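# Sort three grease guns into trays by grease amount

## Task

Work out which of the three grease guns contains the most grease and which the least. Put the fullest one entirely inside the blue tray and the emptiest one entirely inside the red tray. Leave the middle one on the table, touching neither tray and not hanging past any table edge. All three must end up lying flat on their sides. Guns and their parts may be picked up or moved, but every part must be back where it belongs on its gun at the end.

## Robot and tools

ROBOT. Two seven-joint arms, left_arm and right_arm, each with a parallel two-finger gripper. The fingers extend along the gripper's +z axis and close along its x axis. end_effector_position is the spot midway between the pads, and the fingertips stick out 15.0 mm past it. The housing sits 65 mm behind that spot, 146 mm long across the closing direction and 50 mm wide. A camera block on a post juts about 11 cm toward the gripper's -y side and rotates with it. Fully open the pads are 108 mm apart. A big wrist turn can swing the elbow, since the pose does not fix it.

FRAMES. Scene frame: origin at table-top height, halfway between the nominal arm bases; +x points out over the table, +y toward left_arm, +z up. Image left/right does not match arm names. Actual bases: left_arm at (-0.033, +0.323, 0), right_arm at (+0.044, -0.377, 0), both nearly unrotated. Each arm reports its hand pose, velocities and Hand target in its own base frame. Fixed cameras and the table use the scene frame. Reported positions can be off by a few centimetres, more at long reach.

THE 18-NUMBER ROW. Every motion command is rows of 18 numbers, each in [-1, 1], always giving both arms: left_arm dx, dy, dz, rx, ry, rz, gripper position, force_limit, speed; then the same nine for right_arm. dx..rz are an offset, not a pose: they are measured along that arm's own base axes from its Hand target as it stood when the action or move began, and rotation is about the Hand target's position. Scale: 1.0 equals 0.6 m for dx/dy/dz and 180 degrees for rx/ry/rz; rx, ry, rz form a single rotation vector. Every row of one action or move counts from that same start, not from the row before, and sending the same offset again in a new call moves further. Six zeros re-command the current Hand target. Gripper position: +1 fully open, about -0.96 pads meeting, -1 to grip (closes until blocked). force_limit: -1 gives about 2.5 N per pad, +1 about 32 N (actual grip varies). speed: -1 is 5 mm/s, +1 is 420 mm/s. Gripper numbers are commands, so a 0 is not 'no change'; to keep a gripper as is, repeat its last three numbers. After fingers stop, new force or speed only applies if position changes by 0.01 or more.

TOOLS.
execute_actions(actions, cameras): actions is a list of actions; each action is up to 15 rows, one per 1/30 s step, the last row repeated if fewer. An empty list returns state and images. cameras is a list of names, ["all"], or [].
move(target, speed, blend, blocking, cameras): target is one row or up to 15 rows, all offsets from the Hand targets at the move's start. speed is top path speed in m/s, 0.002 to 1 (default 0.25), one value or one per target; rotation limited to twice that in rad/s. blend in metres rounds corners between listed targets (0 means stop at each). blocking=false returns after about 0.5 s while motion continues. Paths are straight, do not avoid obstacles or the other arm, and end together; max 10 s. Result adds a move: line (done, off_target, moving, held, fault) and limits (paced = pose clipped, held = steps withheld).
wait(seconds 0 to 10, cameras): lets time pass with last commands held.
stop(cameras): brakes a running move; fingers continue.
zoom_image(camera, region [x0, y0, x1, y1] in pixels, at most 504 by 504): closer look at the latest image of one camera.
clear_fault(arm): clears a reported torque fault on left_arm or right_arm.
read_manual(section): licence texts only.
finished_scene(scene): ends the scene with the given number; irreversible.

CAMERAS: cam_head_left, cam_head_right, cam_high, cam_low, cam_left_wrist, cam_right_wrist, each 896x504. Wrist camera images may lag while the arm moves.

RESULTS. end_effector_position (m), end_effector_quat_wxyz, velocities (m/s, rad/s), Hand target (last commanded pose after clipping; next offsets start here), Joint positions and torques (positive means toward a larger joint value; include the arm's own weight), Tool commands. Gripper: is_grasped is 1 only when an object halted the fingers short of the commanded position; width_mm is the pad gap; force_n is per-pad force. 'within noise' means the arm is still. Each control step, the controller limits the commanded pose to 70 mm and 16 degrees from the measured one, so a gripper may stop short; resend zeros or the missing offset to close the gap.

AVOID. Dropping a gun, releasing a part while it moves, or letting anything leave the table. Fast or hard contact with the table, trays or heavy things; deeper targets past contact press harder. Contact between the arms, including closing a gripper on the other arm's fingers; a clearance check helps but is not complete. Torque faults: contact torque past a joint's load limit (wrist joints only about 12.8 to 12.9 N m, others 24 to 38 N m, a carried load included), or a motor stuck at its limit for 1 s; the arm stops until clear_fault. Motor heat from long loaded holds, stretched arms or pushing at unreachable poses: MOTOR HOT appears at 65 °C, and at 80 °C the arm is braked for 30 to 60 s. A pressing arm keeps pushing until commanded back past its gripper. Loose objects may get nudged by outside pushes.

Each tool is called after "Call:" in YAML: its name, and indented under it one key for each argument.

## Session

Call:
execute_actions:
  actions: []

Scene clock: 0.00 s.
left_arm: end_effector_position=(+0.4581, -0.0616, +0.3441) width_mm=107.81 is_grasped=0 force_n=0.00 end_effector_quat_wxyz=(+0.650, -0.585, -0.366, -0.317) | right_arm: end_effector_position=(+0.1856, -0.0372, +0.3143) width_mm=108.01 is_grasped=0 force_n=0.00 end_effector_quat_wxyz=(-0.447, +0.116, +0.768, +0.443)
Joint positions: left_arm=[-0.458 0.558 -0.244 1.578 1.246 2.304 0.649] | right_arm=[-0.056 0.005 -0.601 0.994 0.366 2.31 -1.108]
Joint velocities: within noise
Joint torques (N m): no reading
Hand target: left_arm +0.4581, -0.0616, +0.3441; +0.650, -0.585, -0.366, -0.317 | right_arm +0.1856, -0.0372, +0.3143; -0.447, +0.116, +0.768, +0.443
Tool commands: left_gripper/position=+0.996 left_gripper/force_limit=+1.0 left_gripper/speed=+1.0 right_gripper/position=+1.0 right_gripper/force_limit=+1.0 right_gripper/speed=+1.0
camera_calibration:
cam_left_wrist: T_world_to_cam=[[0.532751, 0.03856, 0.845393, -0.533069], [0.817915, -0.279893, -0.502668, -0.19228], [0.217236, 0.959257, -0.180652, 0.139535], [0, 0, 0, 1]] pos_world=[0.41095, -0.167113, 0.379207]
cam_right_wrist: T_world_to_cam=[[-0.574219, -0.227827, 0.786364, -0.156769], [0.74602, 0.250038, 0.6172, -0.295456], [-0.337235, 0.941051, 0.0263869, 0.206156], [0, 0, 0, 1]] pos_world=[0.19992, -0.155844, 0.300193]

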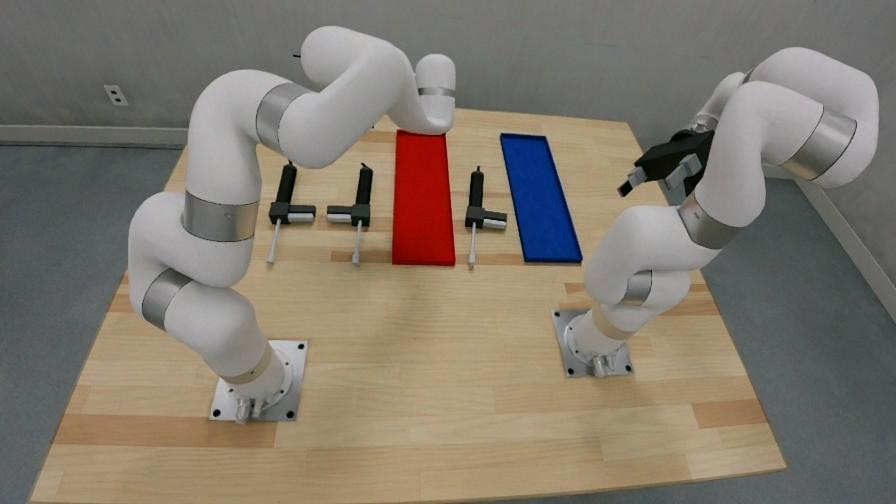

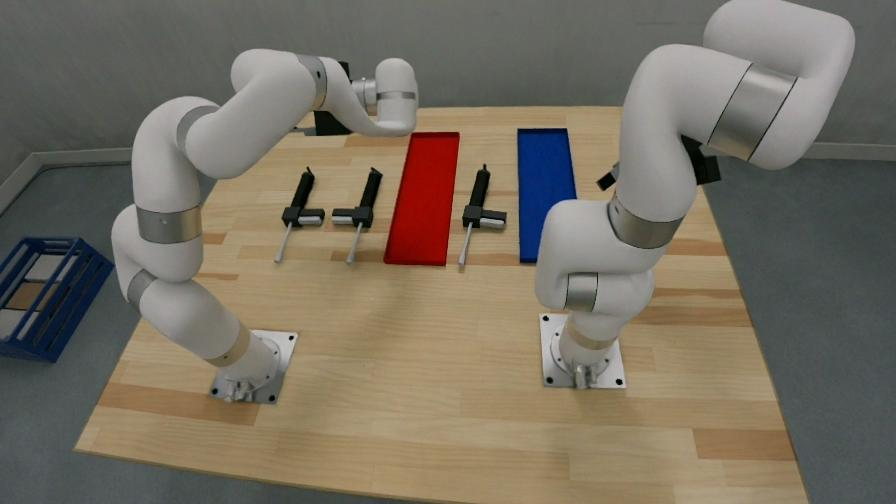

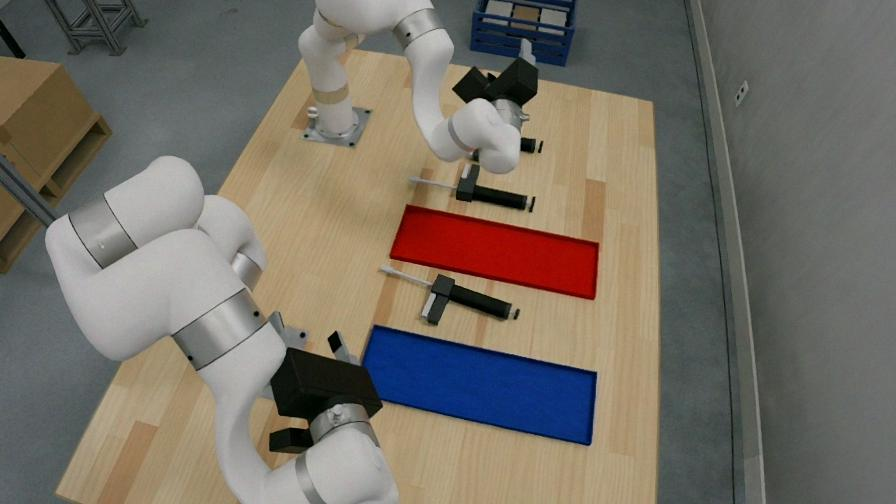

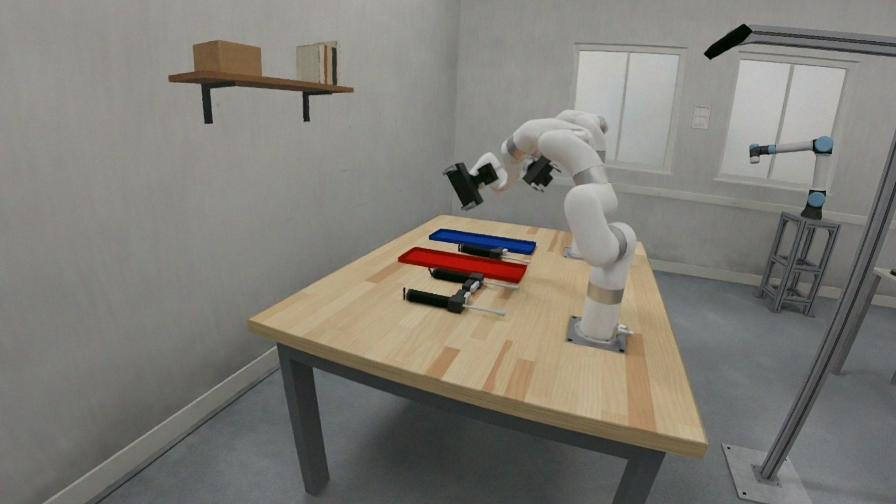

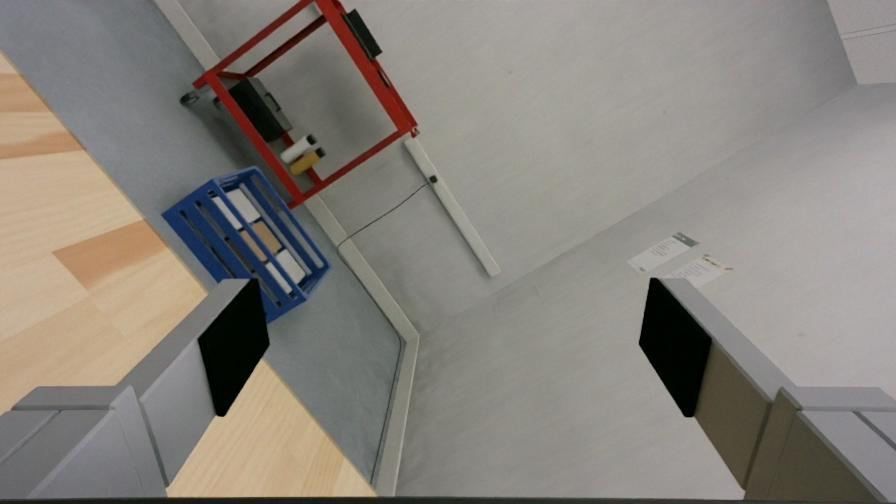

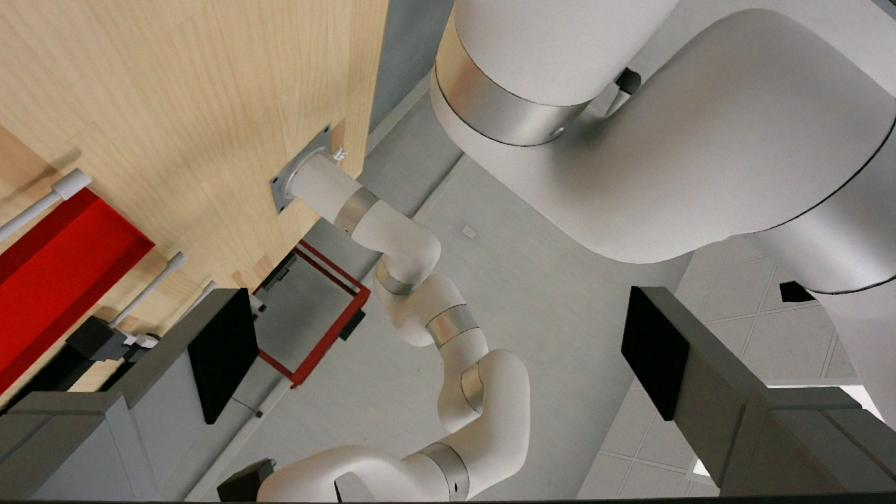

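Call:
zoom_image:
  camera: "cam_high"
  region: [370, 120, 560, 220]

Call:
move:
  target: [-0.0302,-0.264,-0.0735,-0.62874,0.17055,-0.35143,0.129,-0.8,-0.3,0.3353,0.4338,-0.2405,-0.46695,0.04408,-0.38779,0.129,-0.8,-0.3]
  speed: 0.5
  cameras: ["cam_right_wrist","cam_head_left"]

Scaled by 2.653 from the camera's 896x504 image, which has a finer 1280x720 frame.

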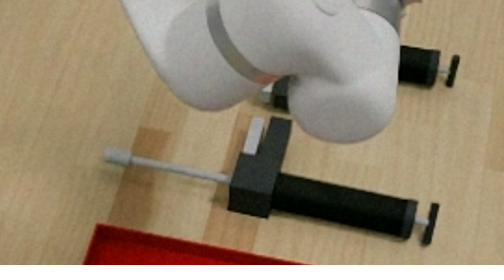

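Scene clock: 104.80 s.
left_arm: end_effector_position=(+0.4400, -0.2200, +0.3000) width_mm=60.15 is_grasped=0 force_n=0.00 end_effector_quat_wxyz=(+0.259, +0.966, +0.000, +0.000) | right_arm: end_effector_position=(+0.3868, +0.2231, +0.1700) width_mm=60.15 is_grasped=0 force_n=0.00 end_effector_quat_wxyz=(+0.000, +0.773, +0.634, +0.000)
Joint positions: left_arm=[-0.186 -0.082 -0.065 1.125 -0.571 1.133 2.334] | right_arm=[0.056 -0.011 0.467 0.921 0.006 0.931 1.501]
Joint torques (N m): left_arm=[3.49 -13.56 2.34 17.49 -3.03 0.4 0.97] | right_arm=[3.8 -7.54 1.55 19.02 -3.03 0.07 1.73]
Hand target: left_arm +0.4400, -0.2200, +0.3000; +0.259, +0.966, +0.000, +0.000 | right_arm +0.3868, +0.2231, +0.1700; +0.000, +0.773, +0.634, +0.000
Off the commanded pose: left_arm 0.000 m, 0 deg | right_arm 0.000 m, 0 deg.
move: done
camera_calibration:
cam_right_wrist: T_world_to_cam=[[0.187807, 0.982185, 0.00637499, -0.300562], [0.912991, -0.176962, 0.367603, -0.348426], [0.362183, -0.0632182, -0.929961, 0.14892], [0, 0, 0, 1]] pos_world=[0.320621, 0.242964, 0.268489]
Images, in order (width x height): cam_head_left 896x504, cam_right_wrist 896x504.

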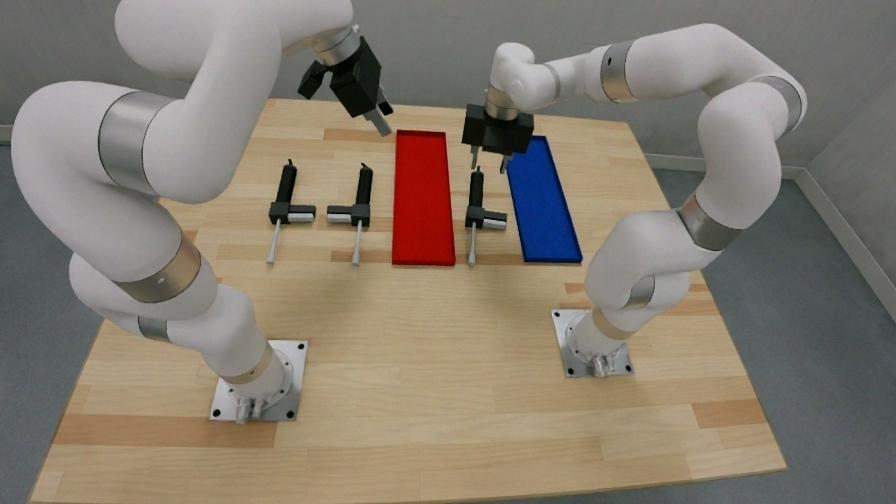

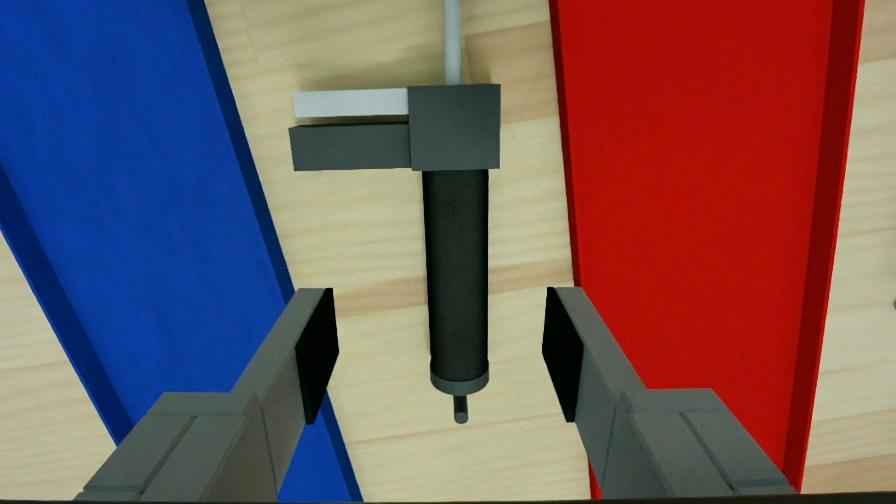

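Call:
move:
  target:
    - [0,0,0,0,0,0,0.129,-0.8,-0.3,0.0237,0.0098,-0.2383,0,0,0.0083,0.129,-0.8,-0.3]
    - [0,0,0,0,0,0,0.129,-0.8,-0.3,0.0237,0.0098,-0.2383,0,0,0.0083,-1,1.0,-0.6]
    - [0,0,0,0,0,0,0.129,-0.8,-0.3,0.0237,0.0098,-0.0333,0,0,0.0083,-1,1.0,-0.6]
    - [0.04,-0.0833,-0.1417,0,0,0,0.129,-0.8,-0.3,-0.0105,-0.006,-0.0333,0,0,0.5564,-1,1.0,-0.6]
  speed: [0.25,0.2,0.25,0.45]
  blend: [0,0,0.02,0]
  cameras: ["cam_head_left","cam_right_wrist"]

Call:
zoom_image:
  camera: "cam_head_left"
  region: [400, 120, 580, 225]

Call:
move:
  target:
    - [0,-0.0767,-0.035,0,0,0,0.129,-0.8,-0.3,0,0,0,0,0,0,-1,1.0,-0.6]
    - [0,-0.1267,-0.1217,0,0,0,0.129,-0.8,-0.3,0,0,0,0,0,0,-1,1.0,-0.6]
    - [0,-0.1267,-0.1217,0,0,0,-1,-0.8,-0.7,0,0,0,0,0,0,-1,1.0,-0.6]
  speed: [0.3,0.2,0.2]
  blend: [0.01,0,0]
  cameras: ["cam_head_left"]

Call:
zoom_image:
  camera: "cam_head_left"
  region: [400, 130, 490, 183]

Call:
move:
  target: [0,0.1917,0,0,0,0,-1,-0.8,-0.7,0,0,0,0,0,0,-1,1.0,-0.6]
  speed: 0.08
  cameras: ["cam_head_left"]

Call:
zoom_image:
  camera: "cam_head_left"
  region: [380, 120, 500, 190]

Call:
move:
  target: [0,-0.1583,0,0,0,0,-1,-0.8,-0.7,0,0,0,0,0,0,-1,1.0,-0.6]
  speed: 0.09
  cameras: ["cam_head_left"]

Call:
zoom_image:
  camera: "cam_head_left"
  region: [400, 130, 490, 183]

Scene clock: 169.80 s.
left_arm: end_effector_position=(+0.4640, -0.2700, +0.2150) width_mm=60.15 is_grasped=0 force_n=0.00 end_effector_quat_wxyz=(+0.259, +0.966, +0.000, +0.000) | right_arm: end_effector_position=(+0.3805, +0.2195, +0.1500) width_mm=35.09 is_grasped=1 force_n=47.82 end_effector_quat_wxyz=(+0.000, +0.010, +1.000, +0.000)
Joint positions: left_arm=[-0.244 0.114 -0.123 1.107 -0.624 0.893 2.366] | right_arm=[0.007 -0.003 0.517 0.866 0.001 0.868 -0.243]
Joint torques (N m): left_arm=[-5.55 -17.42 -2.4 17.08 -2.86 -2.55 0.94] | right_arm=[-5.14 -24.27 -1.29 11.22 3.04 -3.93 -1.55]
Hand target: left_arm +0.4640, -0.2700, +0.2150; +0.259, +0.966, +0.000, +0.000 | right_arm +0.3805, +0.2195, +0.1500; +0.000, +0.010, +1.000, +0.000
Off the commanded pose: left_arm 0.000 m, 0 deg | right_arm 0.000 m, 0 deg.
move: done
camera_calibration:
cam_right_wrist: T_world_to_cam=[[-0.999911, 0.0117299, 0.00629116, 0.369232], [0.0132214, 0.929874, 0.36764, -0.236559], [-0.00153759, 0.367691, -0.929947, 0.176185], [0, 0, 0, 1]] pos_world=[0.372598, 0.150858, 0.248488]
Images, in order (width x height): cam_head_left 896x504, cam_right_wrist 896x504.

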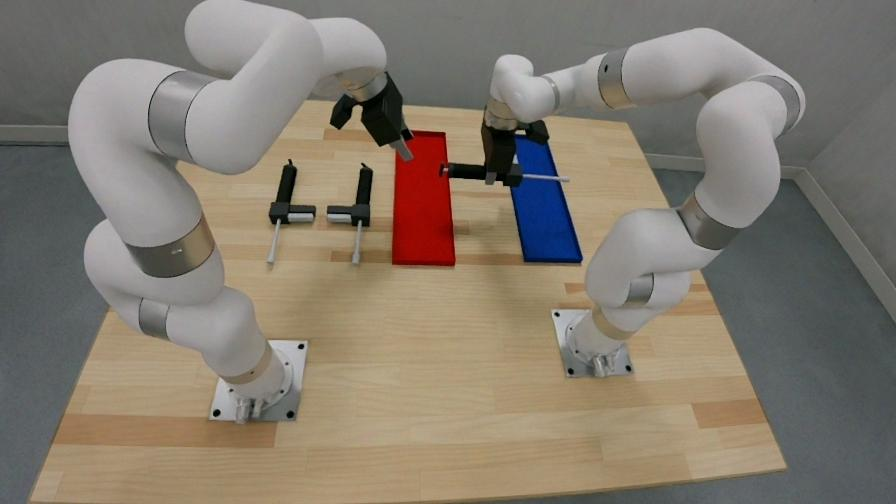

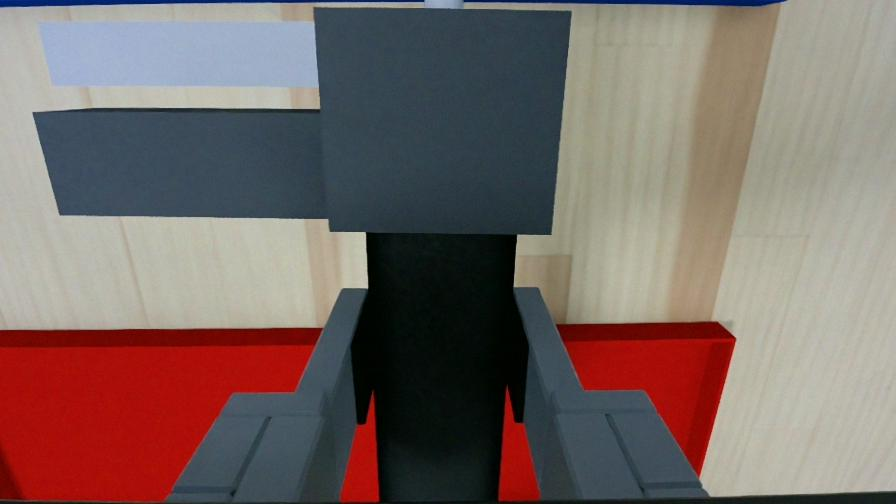

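Scaled by 2.800 from the camera's 896x504 image, which has a finer 1280x720 frame.

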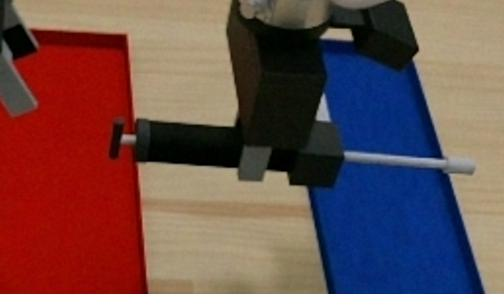

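Scene clock: 171.73 s.
left_arm: end_effector_position=(+0.4640, -0.3460, +0.1419) width_mm=8.40 is_grasped=1 force_n=14.27 end_effector_quat_wxyz=(+0.259, +0.966, +0.000, +0.000) | right_arm: end_effector_position=(+0.3807, +0.2195, +0.1500) width_mm=35.09 is_grasped=1 force_n=48.13 end_effector_quat_wxyz=(+0.000, +0.010, +1.000, +0.000)
Joint positions: left_arm=[-0.342 0.321 -0.197 1.146 -0.659 0.665 2.33] | right_arm=[0.006 -0.003 0.517 0.866 0.001 0.868 -0.243]
Joint torques (N m): left_arm=[-1.1 -22.54 -0.38 14.63 -0.65 -1.79 0.81] | right_arm=[-1.01 -22.76 0.67 11.23 2.65 -1.14 -1.17]
Hand target: left_arm +0.4640, -0.3460, +0.1419; +0.259, +0.966, +0.000, +0.000 | right_arm +0.3805, +0.2195, +0.1500; +0.000, +0.010, +1.000, +0.000
Off the commanded pose: left_arm 0.000 m, 0 deg | right_arm 0.000 m, 0 deg.
move: done
Images, in order (width x height): cam_head_left 896x504.

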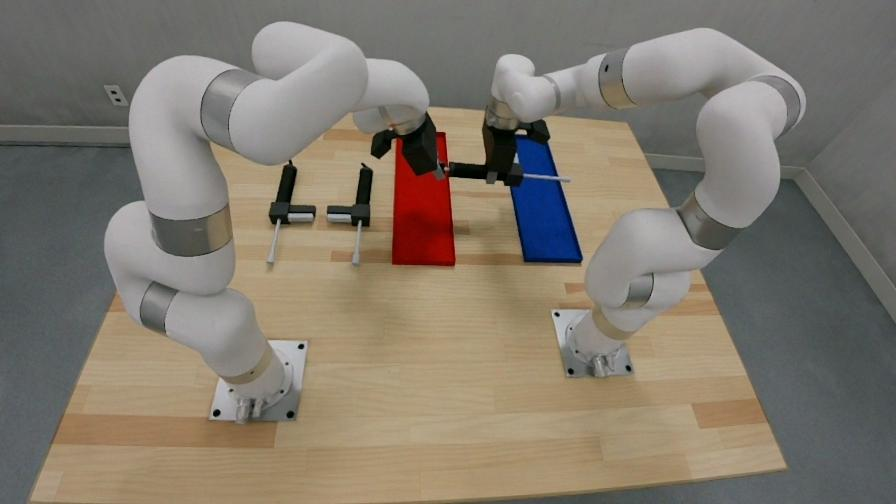

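Scaled by 5.600 from the camera's 896x504 image, which has a finer 1280x720 frame.

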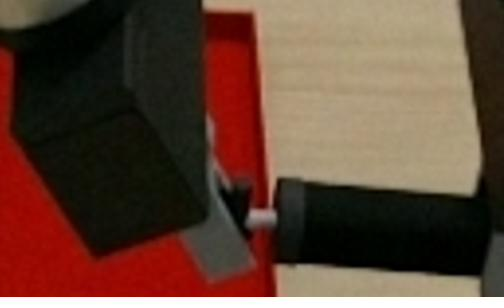

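Scene clock: 173.53 s.
left_arm: end_effector_position=(+0.4640, -0.2310, +0.1419) width_mm=0.00 is_grasped=0 force_n=17.69 end_effector_quat_wxyz=(+0.259, +0.966, +0.000, +0.000) | right_arm: end_effector_position=(+0.3805, +0.2195, +0.1500) width_mm=35.10 is_grasped=1 force_n=47.18 end_effector_quat_wxyz=(+0.000, +0.010, +1.000, +0.000)
Joint positions: left_arm=[-0.185 0.19 -0.123 0.997 -0.712 0.775 2.565] | right_arm=[0.007 -0.003 0.517 0.866 0.001 0.868 -0.243]
Joint torques (N m): left_arm=[3.64 -43.51 0.9 9.17 -2.8 0.67 0.95] | right_arm=[-4.96 -9.09 -1.77 20.45 -3.19 -3.78 -0.87]
Hand target: left_arm +0.4640, -0.2310, +0.1419; +0.259, +0.966, +0.000, +0.000 | right_arm +0.3805, +0.2195, +0.1500; +0.000, +0.010, +1.000, +0.000
Off the commanded pose: left_arm 0.000 m, 0 deg | right_arm 0.000 m, 0 deg.
move: done
Images, in order (width x height): cam_head_left 896x504.

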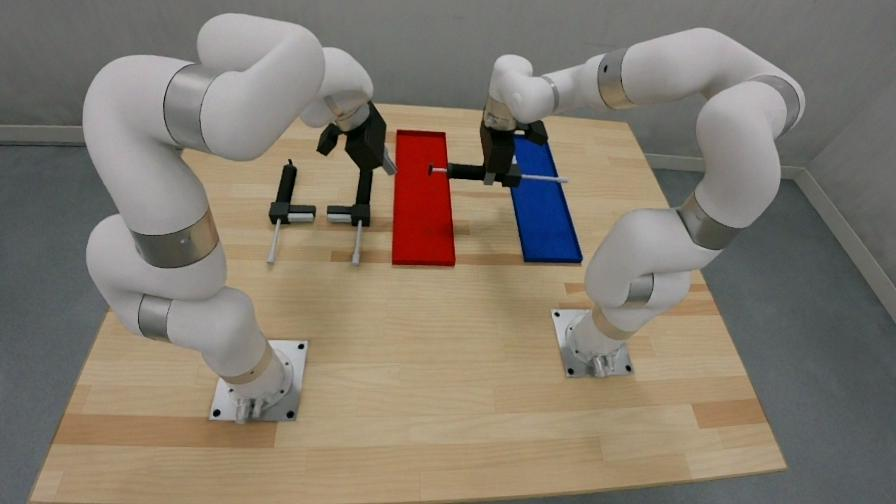

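Scaled by 4.200 from the camera's 896x504 image, which has a finer 1280x720 frame.

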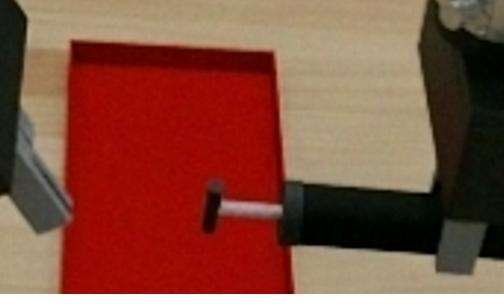

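Scene clock: 174.93 s.
left_arm: end_effector_position=(+0.4640, -0.3259, +0.1419) width_mm=0.00 is_grasped=0 force_n=17.87 end_effector_quat_wxyz=(+0.259, +0.966, +0.000, +0.000) | right_arm: end_effector_position=(+0.3806, +0.2194, +0.1500) width_mm=35.10 is_grasped=1 force_n=47.26 end_effector_quat_wxyz=(+0.000, +0.010, +1.000, +0.000)
Joint positions: left_arm=[-0.312 0.293 -0.189 1.113 -0.675 0.68 2.373] | right_arm=[0.006 -0.003 0.517 0.866 0.001 0.868 -0.243]
Joint torques (N m): left_arm=[-6.47 -20.51 -4.15 16.59 2.37 -2.6 -1.14] | right_arm=[-1.35 -8.71 0.23 20.42 -1.97 -3.86 -0.49]
Hand target: left_arm +0.4640, -0.3260, +0.1419; +0.259, +0.966, +0.000, +0.000 | right_arm +0.3805, +0.2195, +0.1500; +0.000, +0.010, +1.000, +0.000
Off the commanded pose: left_arm 0.000 m, 0 deg | right_arm 0.000 m, 0 deg.
move: done
Images, in order (width x height): cam_head_left 896x504.

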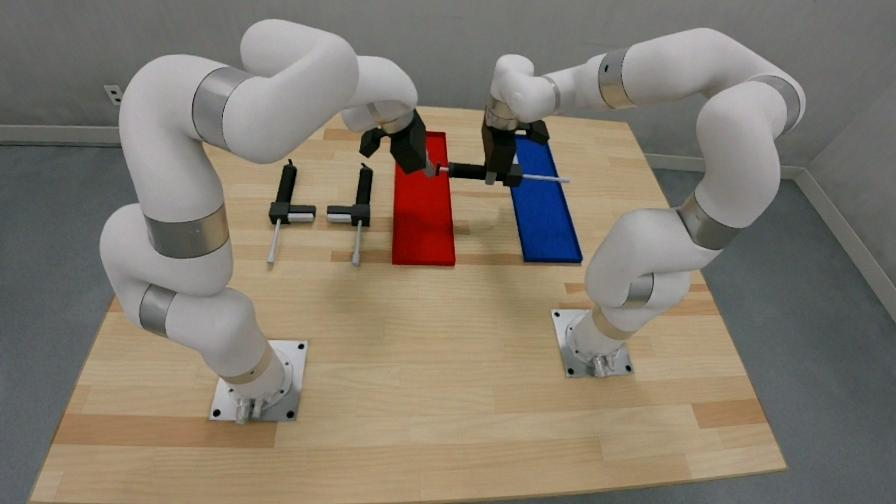

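Scaled by 5.600 from the camera's 896x504 image, which has a finer 1280x720 frame.

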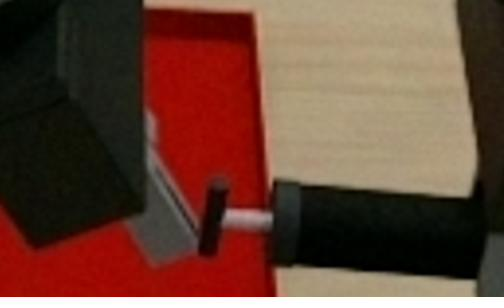

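Call:
move:
  target: [0,-0.0217,0,0,0,0,-1,-0.8,-0.7,0,0,0,0,0,0,-1,1.0,-0.6]
  speed: 0.06
  cameras: ["cam_head_left"]

Call:
zoom_image:
  camera: "cam_head_left"
  region: [400, 130, 490, 183]

Scene clock: 250.13 s.
left_arm: end_effector_position=(+0.4641, -0.3389, +0.1419) width_mm=0.00 is_grasped=0 force_n=17.79 end_effector_quat_wxyz=(+0.259, +0.966, +0.000, +0.000) | right_arm: end_effector_position=(+0.3805, +0.2195, +0.1500) width_mm=35.10 is_grasped=1 force_n=47.24 end_effector_quat_wxyz=(+0.000, +0.010, +1.000, +0.000)
Joint positions: left_arm=[-0.331 0.311 -0.195 1.134 -0.665 0.67 2.345] | right_arm=[0.007 -0.003 0.517 0.866 0.001 0.868 -0.243]
Joint torques (N m): left_arm=[-11.59 -21.73 -8.8 18.29 1.01 -2.61 -1.27] | right_arm=[3.2 -10.68 2.69 20.34 3.04 -3.96 0.39]
Hand target: left_arm +0.4640, -0.3390, +0.1419; +0.259, +0.966, +0.000, +0.000 | right_arm +0.3805, +0.2195, +0.1500; +0.000, +0.010, +1.000, +0.000
Off the commanded pose: left_arm 0.000 m, 0 deg | right_arm 0.000 m, 0 deg.
move: done
Images, in order (width x height): cam_head_left 896x504.

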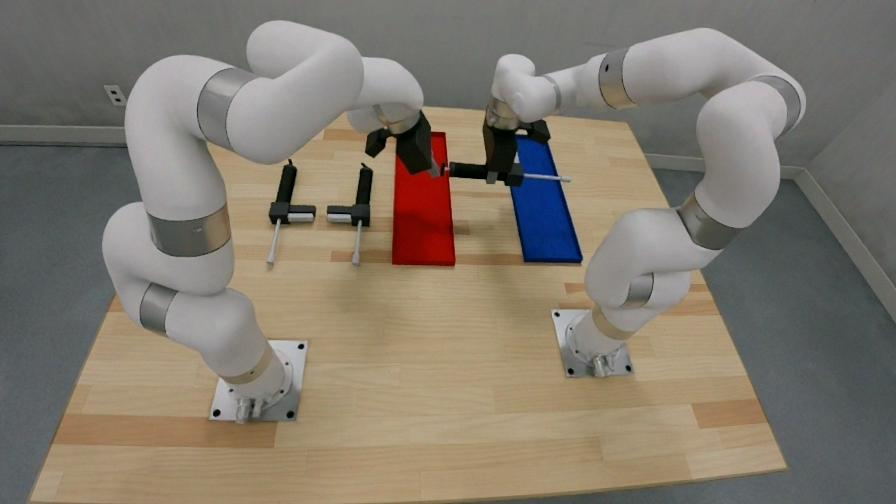

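Scaled by 5.600 from the camera's 896x504 image, which has a finer 1280x720 frame.

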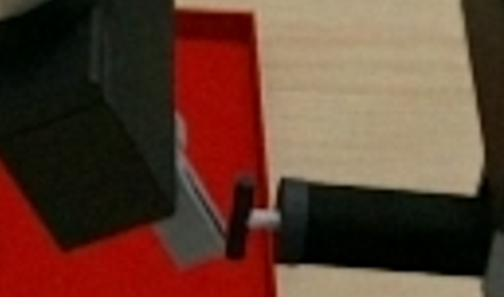

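Call:
move:
  target:
    - [0,0.065,0.0385,0,0,0,-1,-0.8,-0.7,0,0,0,0,0,0,-1,1.0,-0.6]
    - [-0.02,0.315,0.18,0,0,0,-1,-0.8,-0.7,0,0,0,0,0,0,-1,1.0,-0.6]
    - [-0.04,0.5317,0.2635,0,0,0,-1,-0.8,-0.7,0.1775,0.2983,0,0,0,-0.4986,-1,1.0,-0.6]
  speed: [0.3,0.5,0.5]
  blend: [0.02,0.03,0]
  cameras: ["cam_right_wrist","cam_head_left"]

Scene clock: 269.67 s.
left_arm: end_effector_position=(+0.4400, -0.0200, +0.3000) width_mm=0.00 is_grasped=0 force_n=17.87 end_effector_quat_wxyz=(+0.259, +0.966, +0.000, +0.000) | right_arm: end_effector_position=(+0.4870, +0.3984, +0.1500) width_mm=35.10 is_grasped=1 force_n=47.04 end_effector_quat_wxyz=(+0.000, +0.713, +0.702, +0.000)
Joint positions: left_arm=[0.052 -0.084 0.159 1.162 -0.507 1.39 2.697] | right_arm=[0.42 0.642 0.368 1.739 -0.239 1.141 1.622]
Joint torques (N m): left_arm=[5.09 -13.12 0.93 17.09 1.32 0.69 0.91] | right_arm=[6.27 -20.63 1.2 21.34 -2.77 -0.29 1.78]
Hand target: left_arm +0.4400, -0.0200, +0.3000; +0.259, +0.966, +0.000, +0.000 | right_arm +0.4870, +0.3985, +0.1500; +0.000, +0.713, +0.702, +0.000
Off the commanded pose: left_arm 0.000 m, 0 deg | right_arm 0.000 m, 0 deg.
move: done
camera_calibration:
cam_right_wrist: T_world_to_cam=[[0.00742125, 0.999953, 0.00631529, -0.410751], [0.929949, -0.00922315, 0.367572, -0.47662], [0.367613, 0.00314506, -0.929973, 0.076026], [0, 0, 0, 1]] pos_world=[0.418332, 0.406096, 0.248488]
Images, in order (width x height): cam_head_left 896x504, cam_right_wrist 896x504.

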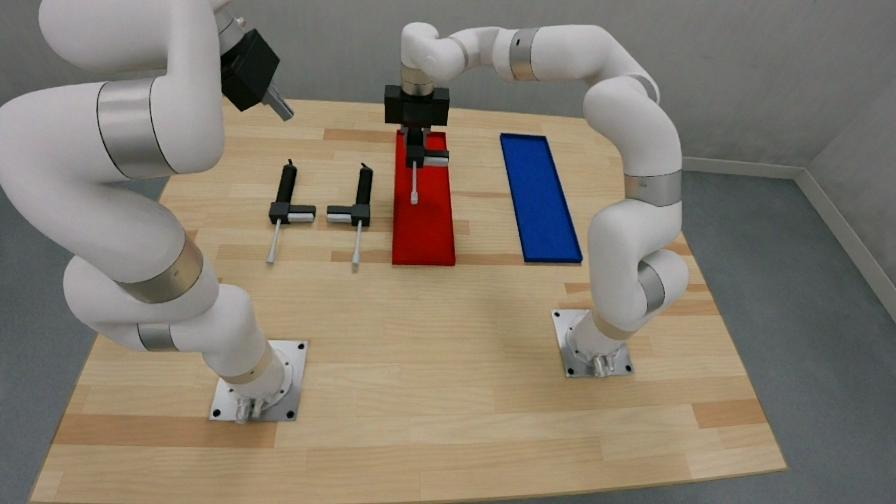

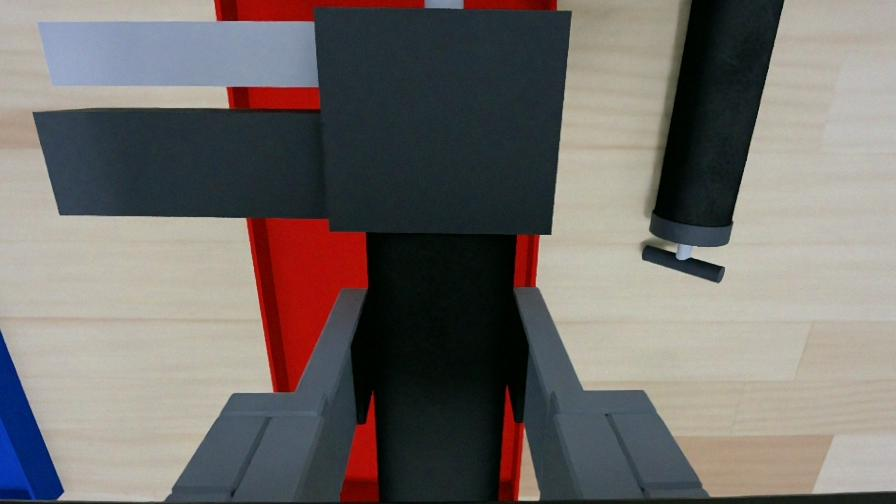

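Call:
move:
  target:
    - [0,0.1333,0,0,0,0,-1,-0.8,-0.7,0,0,-0.2017,0,0,0,-1,1.0,-0.6]
    - [0,0.1333,0,0,0,0,-1,-0.8,-0.7,0,0,-0.2017,0,0,0,-0.2,-0.8,-0.3]
    - [0,0.1333,0,0,0,0,-1,-0.8,-0.7,0,0,0,0,0,0,-0.2,-0.8,-0.3]
    - [0,0.1333,0,0,0,0,-1,-0.8,-0.7,-0.1583,0.205,0.0333,0,0,0.0022,0.129,-0.8,-0.3]
  speed: [0.15,0.2,0.3,0.4]
  blend: [0,0,0.02,0]
  cameras: ["cam_right_wrist","cam_head_left"]

Scene clock: 329.93 s.
left_arm: end_effector_position=(+0.4400, +0.0600, +0.3000) width_mm=0.00 is_grasped=0 force_n=17.86 end_effector_quat_wxyz=(+0.259, +0.966, +0.000, +0.000) | right_arm: end_effector_position=(+0.3920, +0.5215, +0.1700) width_mm=60.15 is_grasped=0 force_n=0.00 end_effector_quat_wxyz=(+0.000, +0.710, +0.704, +0.000)
Joint positions: left_arm=[0.137 0.001 0.254 1.271 -0.483 1.496 2.841] | right_arm=[0.672 0.729 0.401 1.933 -0.277 1.256 1.86]
Joint torques (N m): left_arm=[2.92 -14.87 0.32 16.76 -2.23 0.01 0.45] | right_arm=[2.71 -19.53 6.04 19.46 0.48 -0.25 0.96]
Hand target: left_arm +0.4400, +0.0600, +0.3000; +0.259, +0.966, +0.000, +0.000 | right_arm +0.3920, +0.5215, +0.1700; +0.000, +0.710, +0.704, +0.000
Off the commanded pose: left_arm 0.000 m, 0 deg | right_arm 0.000 m, 0 deg.
move: done
camera_calibration:
cam_right_wrist: T_world_to_cam=[[0.000456884, 0.99998, 0.00626351, -0.530405], [0.929974, -0.00272751, 0.367616, -0.397911], [0.367626, 0.00565694, -0.929957, 0.127842], [0, 0, 0, 1]] pos_world=[0.323291, 0.528586, 0.268488]
Images, in order (width x height): cam_head_left 896x504, cam_right_wrist 896x504.

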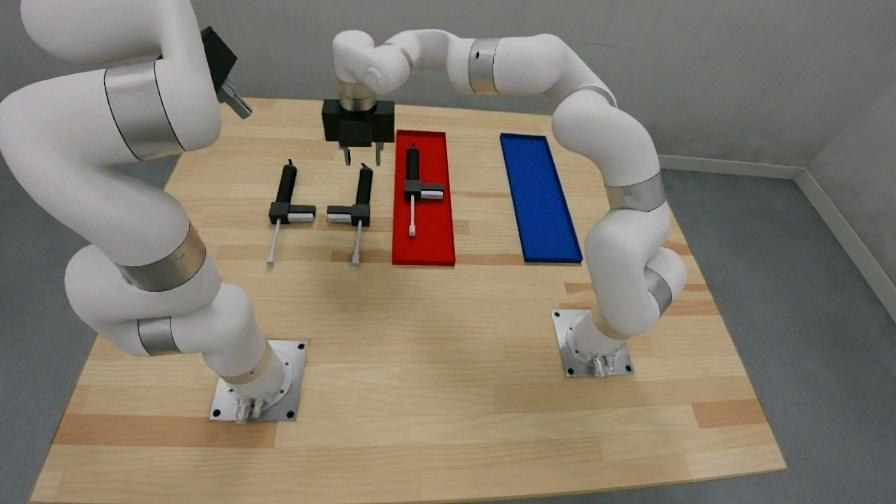

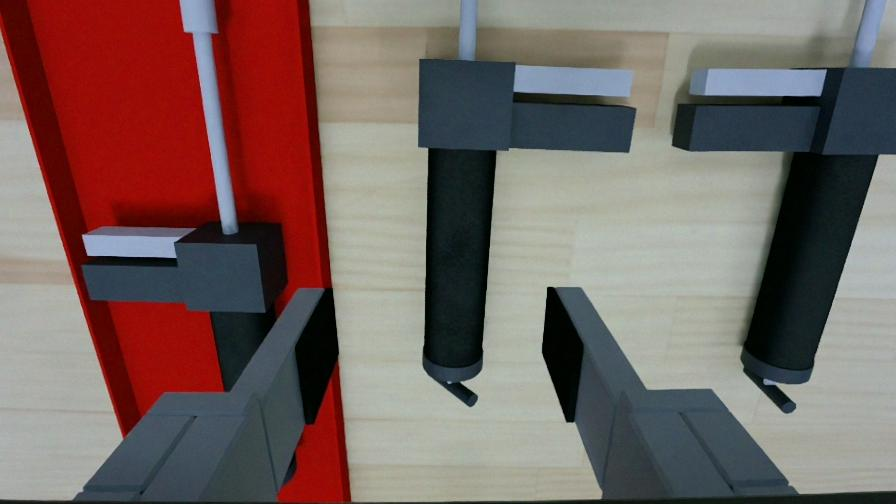

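Call:
move:
  target:
    - [0,0,0,0,0,0,0.129,-0.8,-0.3,0,0.008,-0.2383,0,0,-0.0067,0.129,-0.8,-0.3]
    - [0,0,0,0,0,0,0.129,-0.8,-0.3,0,0.008,-0.2383,0,0,-0.0067,-1,1.0,-0.6]
    - [0,0,0,0,0,0,0.129,-0.8,-0.3,0,0.008,-0.0333,0,0,-0.0067,-1,1.0,-0.6]
    - [0,0,0,0,0,0,0.129,-0.8,-0.3,-0.0192,-0.5033,-0.0333,0,0,0.4964,-1,1.0,-0.6]
    - [0.04,-0.55,-0.1417,0,0,0,0.129,-0.8,-0.3,-0.0192,-0.5033,-0.0333,0,0,0.4964,-1,1.0,-0.6]
  speed: [0.25,0.2,0.25,0.5,0.45]
  blend: [0,0,0.02,0.02,0]
  cameras: ["cam_head_left","cam_right_wrist"]

Call:
zoom_image:
  camera: "cam_head_left"
  region: [400, 120, 580, 225]

Call:
move:
  target:
    - [0,-0.0767,-0.035,0,0,0,0.129,-0.8,-0.3,0,0,0,0,0,0,-1,1.0,-0.6]
    - [0,-0.1267,-0.1217,0,0,0,0.129,-0.8,-0.3,0,0,0,0,0,0,-1,1.0,-0.6]
    - [0,-0.1267,-0.1217,0,0,0,-1,-0.8,-0.7,0,0,0,0,0,0,-1,1.0,-0.6]
  speed: [0.3,0.2,0.2]
  blend: [0.01,0,0]
  cameras: ["cam_head_left"]

Call:
zoom_image:
  camera: "cam_head_left"
  region: [400, 130, 490, 183]

Call:
move:
  target: [0,0.1917,0,0,0,0,-1,-0.8,-0.7,0,0,0,0,0,0,-1,1.0,-0.6]
  speed: 0.08
  cameras: ["cam_head_left"]

Call:
zoom_image:
  camera: "cam_head_left"
  region: [380, 120, 500, 190]

Call:
move:
  target: [0,-0.1583,0,0,0,0,-1,-0.8,-0.7,0,0,0,0,0,0,-1,1.0,-0.6]
  speed: 0.09
  cameras: ["cam_head_left"]

Call:
zoom_image:
  camera: "cam_head_left"
  region: [400, 130, 490, 183]

Scene clock: 400.57 s.
left_arm: end_effector_position=(+0.4641, -0.2699, +0.2151) width_mm=60.15 is_grasped=0 force_n=0.00 end_effector_quat_wxyz=(+0.259, +0.966, +0.000, +0.001) | right_arm: end_effector_position=(+0.3805, +0.2195, +0.1500) width_mm=35.29 is_grasped=1 force_n=43.59 end_effector_quat_wxyz=(+0.000, +0.010, +1.000, +0.000)
Joint positions: left_arm=[-0.234 0.114 -0.133 1.106 -0.622 0.892 2.365] | right_arm=[0.024 -0.003 0.499 0.866 0.001 0.868 -0.243]
Joint torques (N m): left_arm=[-3.85 -17.55 -2.68 16.93 2.21 -2.31 -1.07] | right_arm=[-5 -24.78 -1.45 11.29 3.47 -3.63 -1.57]
Hand target: left_arm +0.4640, -0.2700, +0.2150; +0.259, +0.966, +0.000, +0.000 | right_arm +0.3805, +0.2195, +0.1500; +0.000, +0.010, +1.000, +0.000
Off the commanded pose: left_arm 0.000 m, 0 deg | right_arm 0.000 m, 0 deg.
move: done
camera_calibration:
cam_right_wrist: T_world_to_cam=[[-0.999911, 0.0117299, 0.00629116, 0.369232], [0.0132214, 0.929874, 0.36764, -0.236559], [-0.00153759, 0.367691, -0.929947, 0.176185], [0, 0, 0, 1]] pos_world=[0.372598, 0.150858, 0.248488]
Images, in order (width x height): cam_head_left 896x504, cam_right_wrist 896x504.

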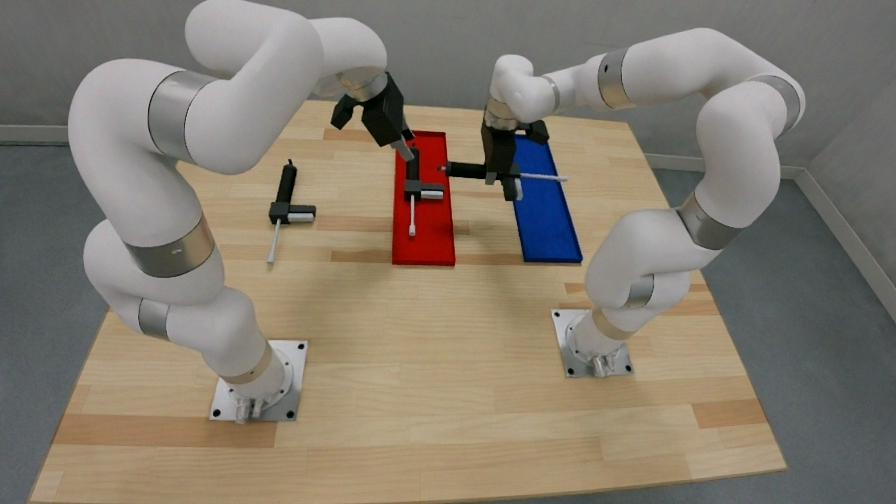

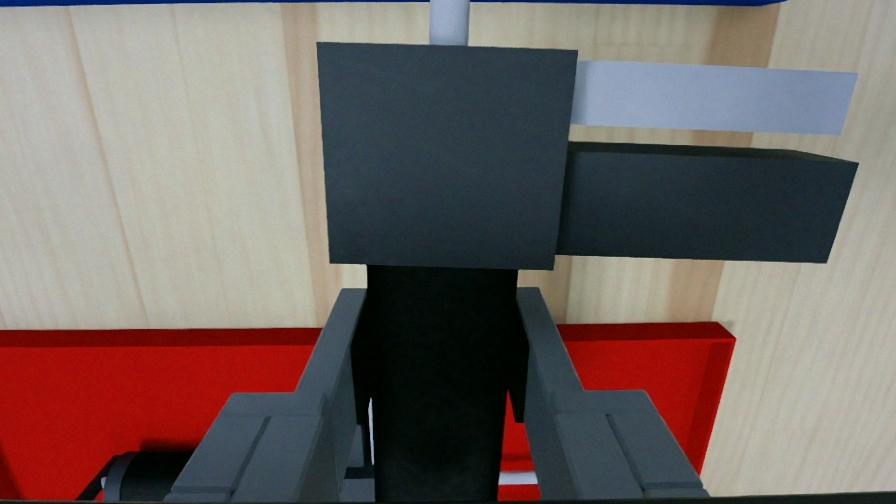

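Scaled by 2.800 from the camera's 896x504 image, which has a finer 1280x720 frame.

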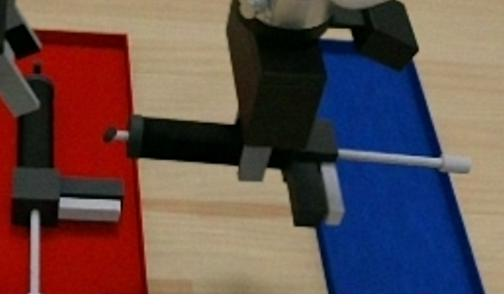

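Scene clock: 402.50 s.
left_arm: end_effector_position=(+0.4640, -0.3460, +0.1420) width_mm=8.35 is_grasped=1 force_n=21.91 end_effector_quat_wxyz=(+0.259, +0.966, +0.000, +0.000) | right_arm: end_effector_position=(+0.3806, +0.2195, +0.1500) width_mm=35.29 is_grasped=1 force_n=45.45 end_effector_quat_wxyz=(+0.000, +0.010, +1.000, +0.000)
Joint positions: left_arm=[-0.332 0.321 -0.207 1.146 -0.655 0.663 2.327] | right_arm=[0.024 -0.003 0.499 0.866 0.001 0.868 -0.243]
Joint torques (N m): left_arm=[-1.42 -21.58 -0.69 14.5 -0.69 -1.75 0.77] | right_arm=[-1.88 -23.79 0.11 11.39 3.04 -2.07 -1.47]
Hand target: left_arm +0.4640, -0.3460, +0.1420; +0.259, +0.966, +0.000, +0.000 | right_arm +0.3805, +0.2195, +0.1500; +0.000, +0.010, +1.000, +0.000
Off the commanded pose: left_arm 0.000 m, 0 deg | right_arm 0.000 m, 0 deg.
move: done
Images, in order (width x height): cam_head_left 896x504.

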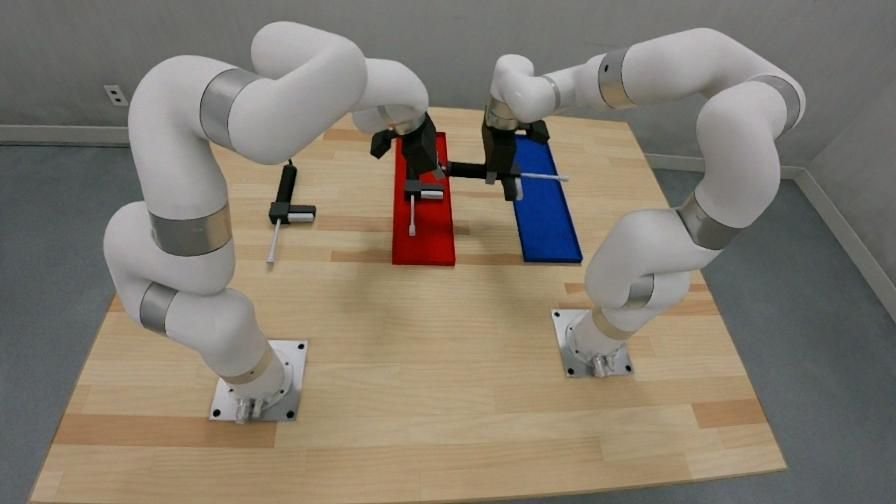

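Scaled by 5.600 from the camera's 896x504 image, which has a finer 1280x720 frame.

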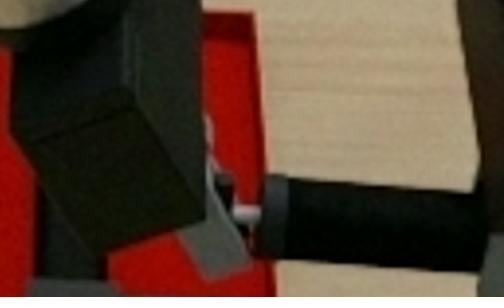

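Scene clock: 404.30 s.
left_arm: end_effector_position=(+0.4640, -0.2310, +0.1420) width_mm=0.00 is_grasped=0 force_n=19.62 end_effector_quat_wxyz=(+0.259, +0.966, +0.000, +0.000) | right_arm: end_effector_position=(+0.3804, +0.2193, +0.1499) width_mm=35.29 is_grasped=1 force_n=43.52 end_effector_quat_wxyz=(+0.000, +0.010, +1.000, +0.000)
Joint positions: left_arm=[-0.174 0.19 -0.134 0.997 -0.709 0.774 2.563] | right_arm=[0.024 -0.003 0.499 0.866 0.001 0.869 -0.243]
Joint torques (N m): left_arm=[3.46 -43.38 0.79 9.14 -1.05 0.59 0.85] | right_arm=[3.67 -17.06 2.26 18.69 -1.88 -4.11 0.87]
Hand target: left_arm +0.4640, -0.2310, +0.1420; +0.259, +0.966, +0.000, +0.000 | right_arm +0.3805, +0.2195, +0.1500; +0.000, +0.010, +1.000, +0.000
Off the commanded pose: left_arm 0.000 m, 0 deg | right_arm 0.000 m, 0 deg.
move: done
Images, in order (width x height): cam_head_left 896x504.

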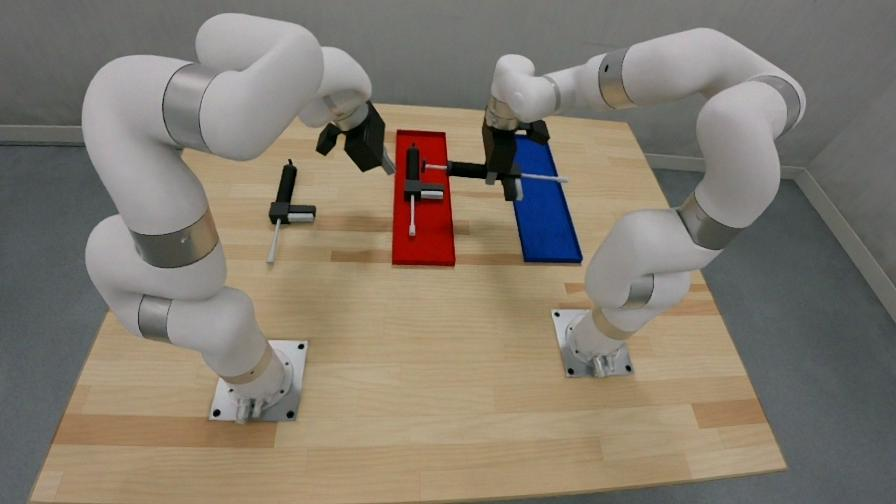

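Scaled by 4.200 from the camera's 896x504 image, which has a finer 1280x720 frame.

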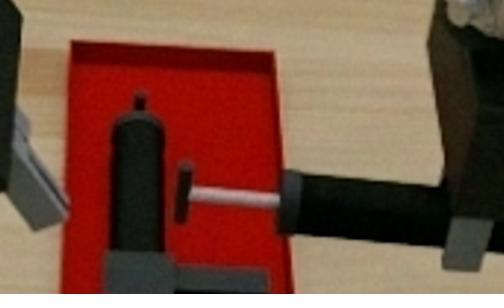

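Scene clock: 405.70 s.
left_arm: end_effector_position=(+0.4640, -0.3260, +0.1420) width_mm=0.00 is_grasped=0 force_n=19.77 end_effector_quat_wxyz=(+0.259, +0.966, +0.000, +0.000) | right_arm: end_effector_position=(+0.3805, +0.2195, +0.1500) width_mm=35.29 is_grasped=1 force_n=43.94 end_effector_quat_wxyz=(+0.000, +0.010, +1.000, +0.000)
Joint positions: left_arm=[-0.302 0.294 -0.2 1.112 -0.671 0.678 2.371] | right_arm=[0.024 -0.003 0.499 0.866 0.001 0.868 -0.243]
Joint torques (N m): left_arm=[-4.74 -20.68 -2.77 16.43 2.33 -2.71 -1.14] | right_arm=[3.71 -8.77 2.18 20.66 0.31 -3.89 0.86]
Hand target: left_arm +0.4640, -0.3260, +0.1420; +0.259, +0.966, +0.000, +0.000 | right_arm +0.3805, +0.2195, +0.1500; +0.000, +0.010, +1.000, +0.000
Off the commanded pose: left_arm 0.000 m, 0 deg | right_arm 0.000 m, 0 deg.
move: done
Images, in order (width x height): cam_head_left 896x504.

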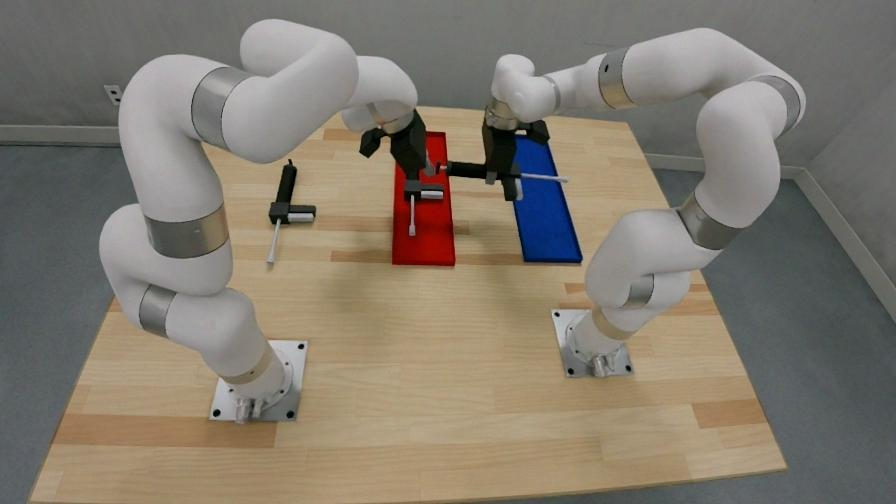

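Scaled by 5.600 from the camera's 896x504 image, which has a finer 1280x720 frame.

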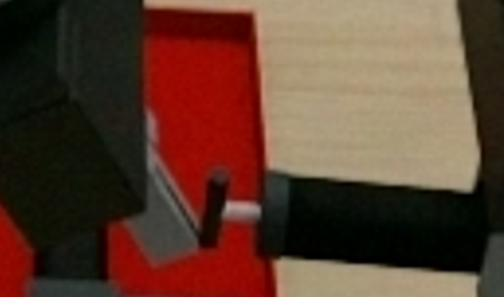

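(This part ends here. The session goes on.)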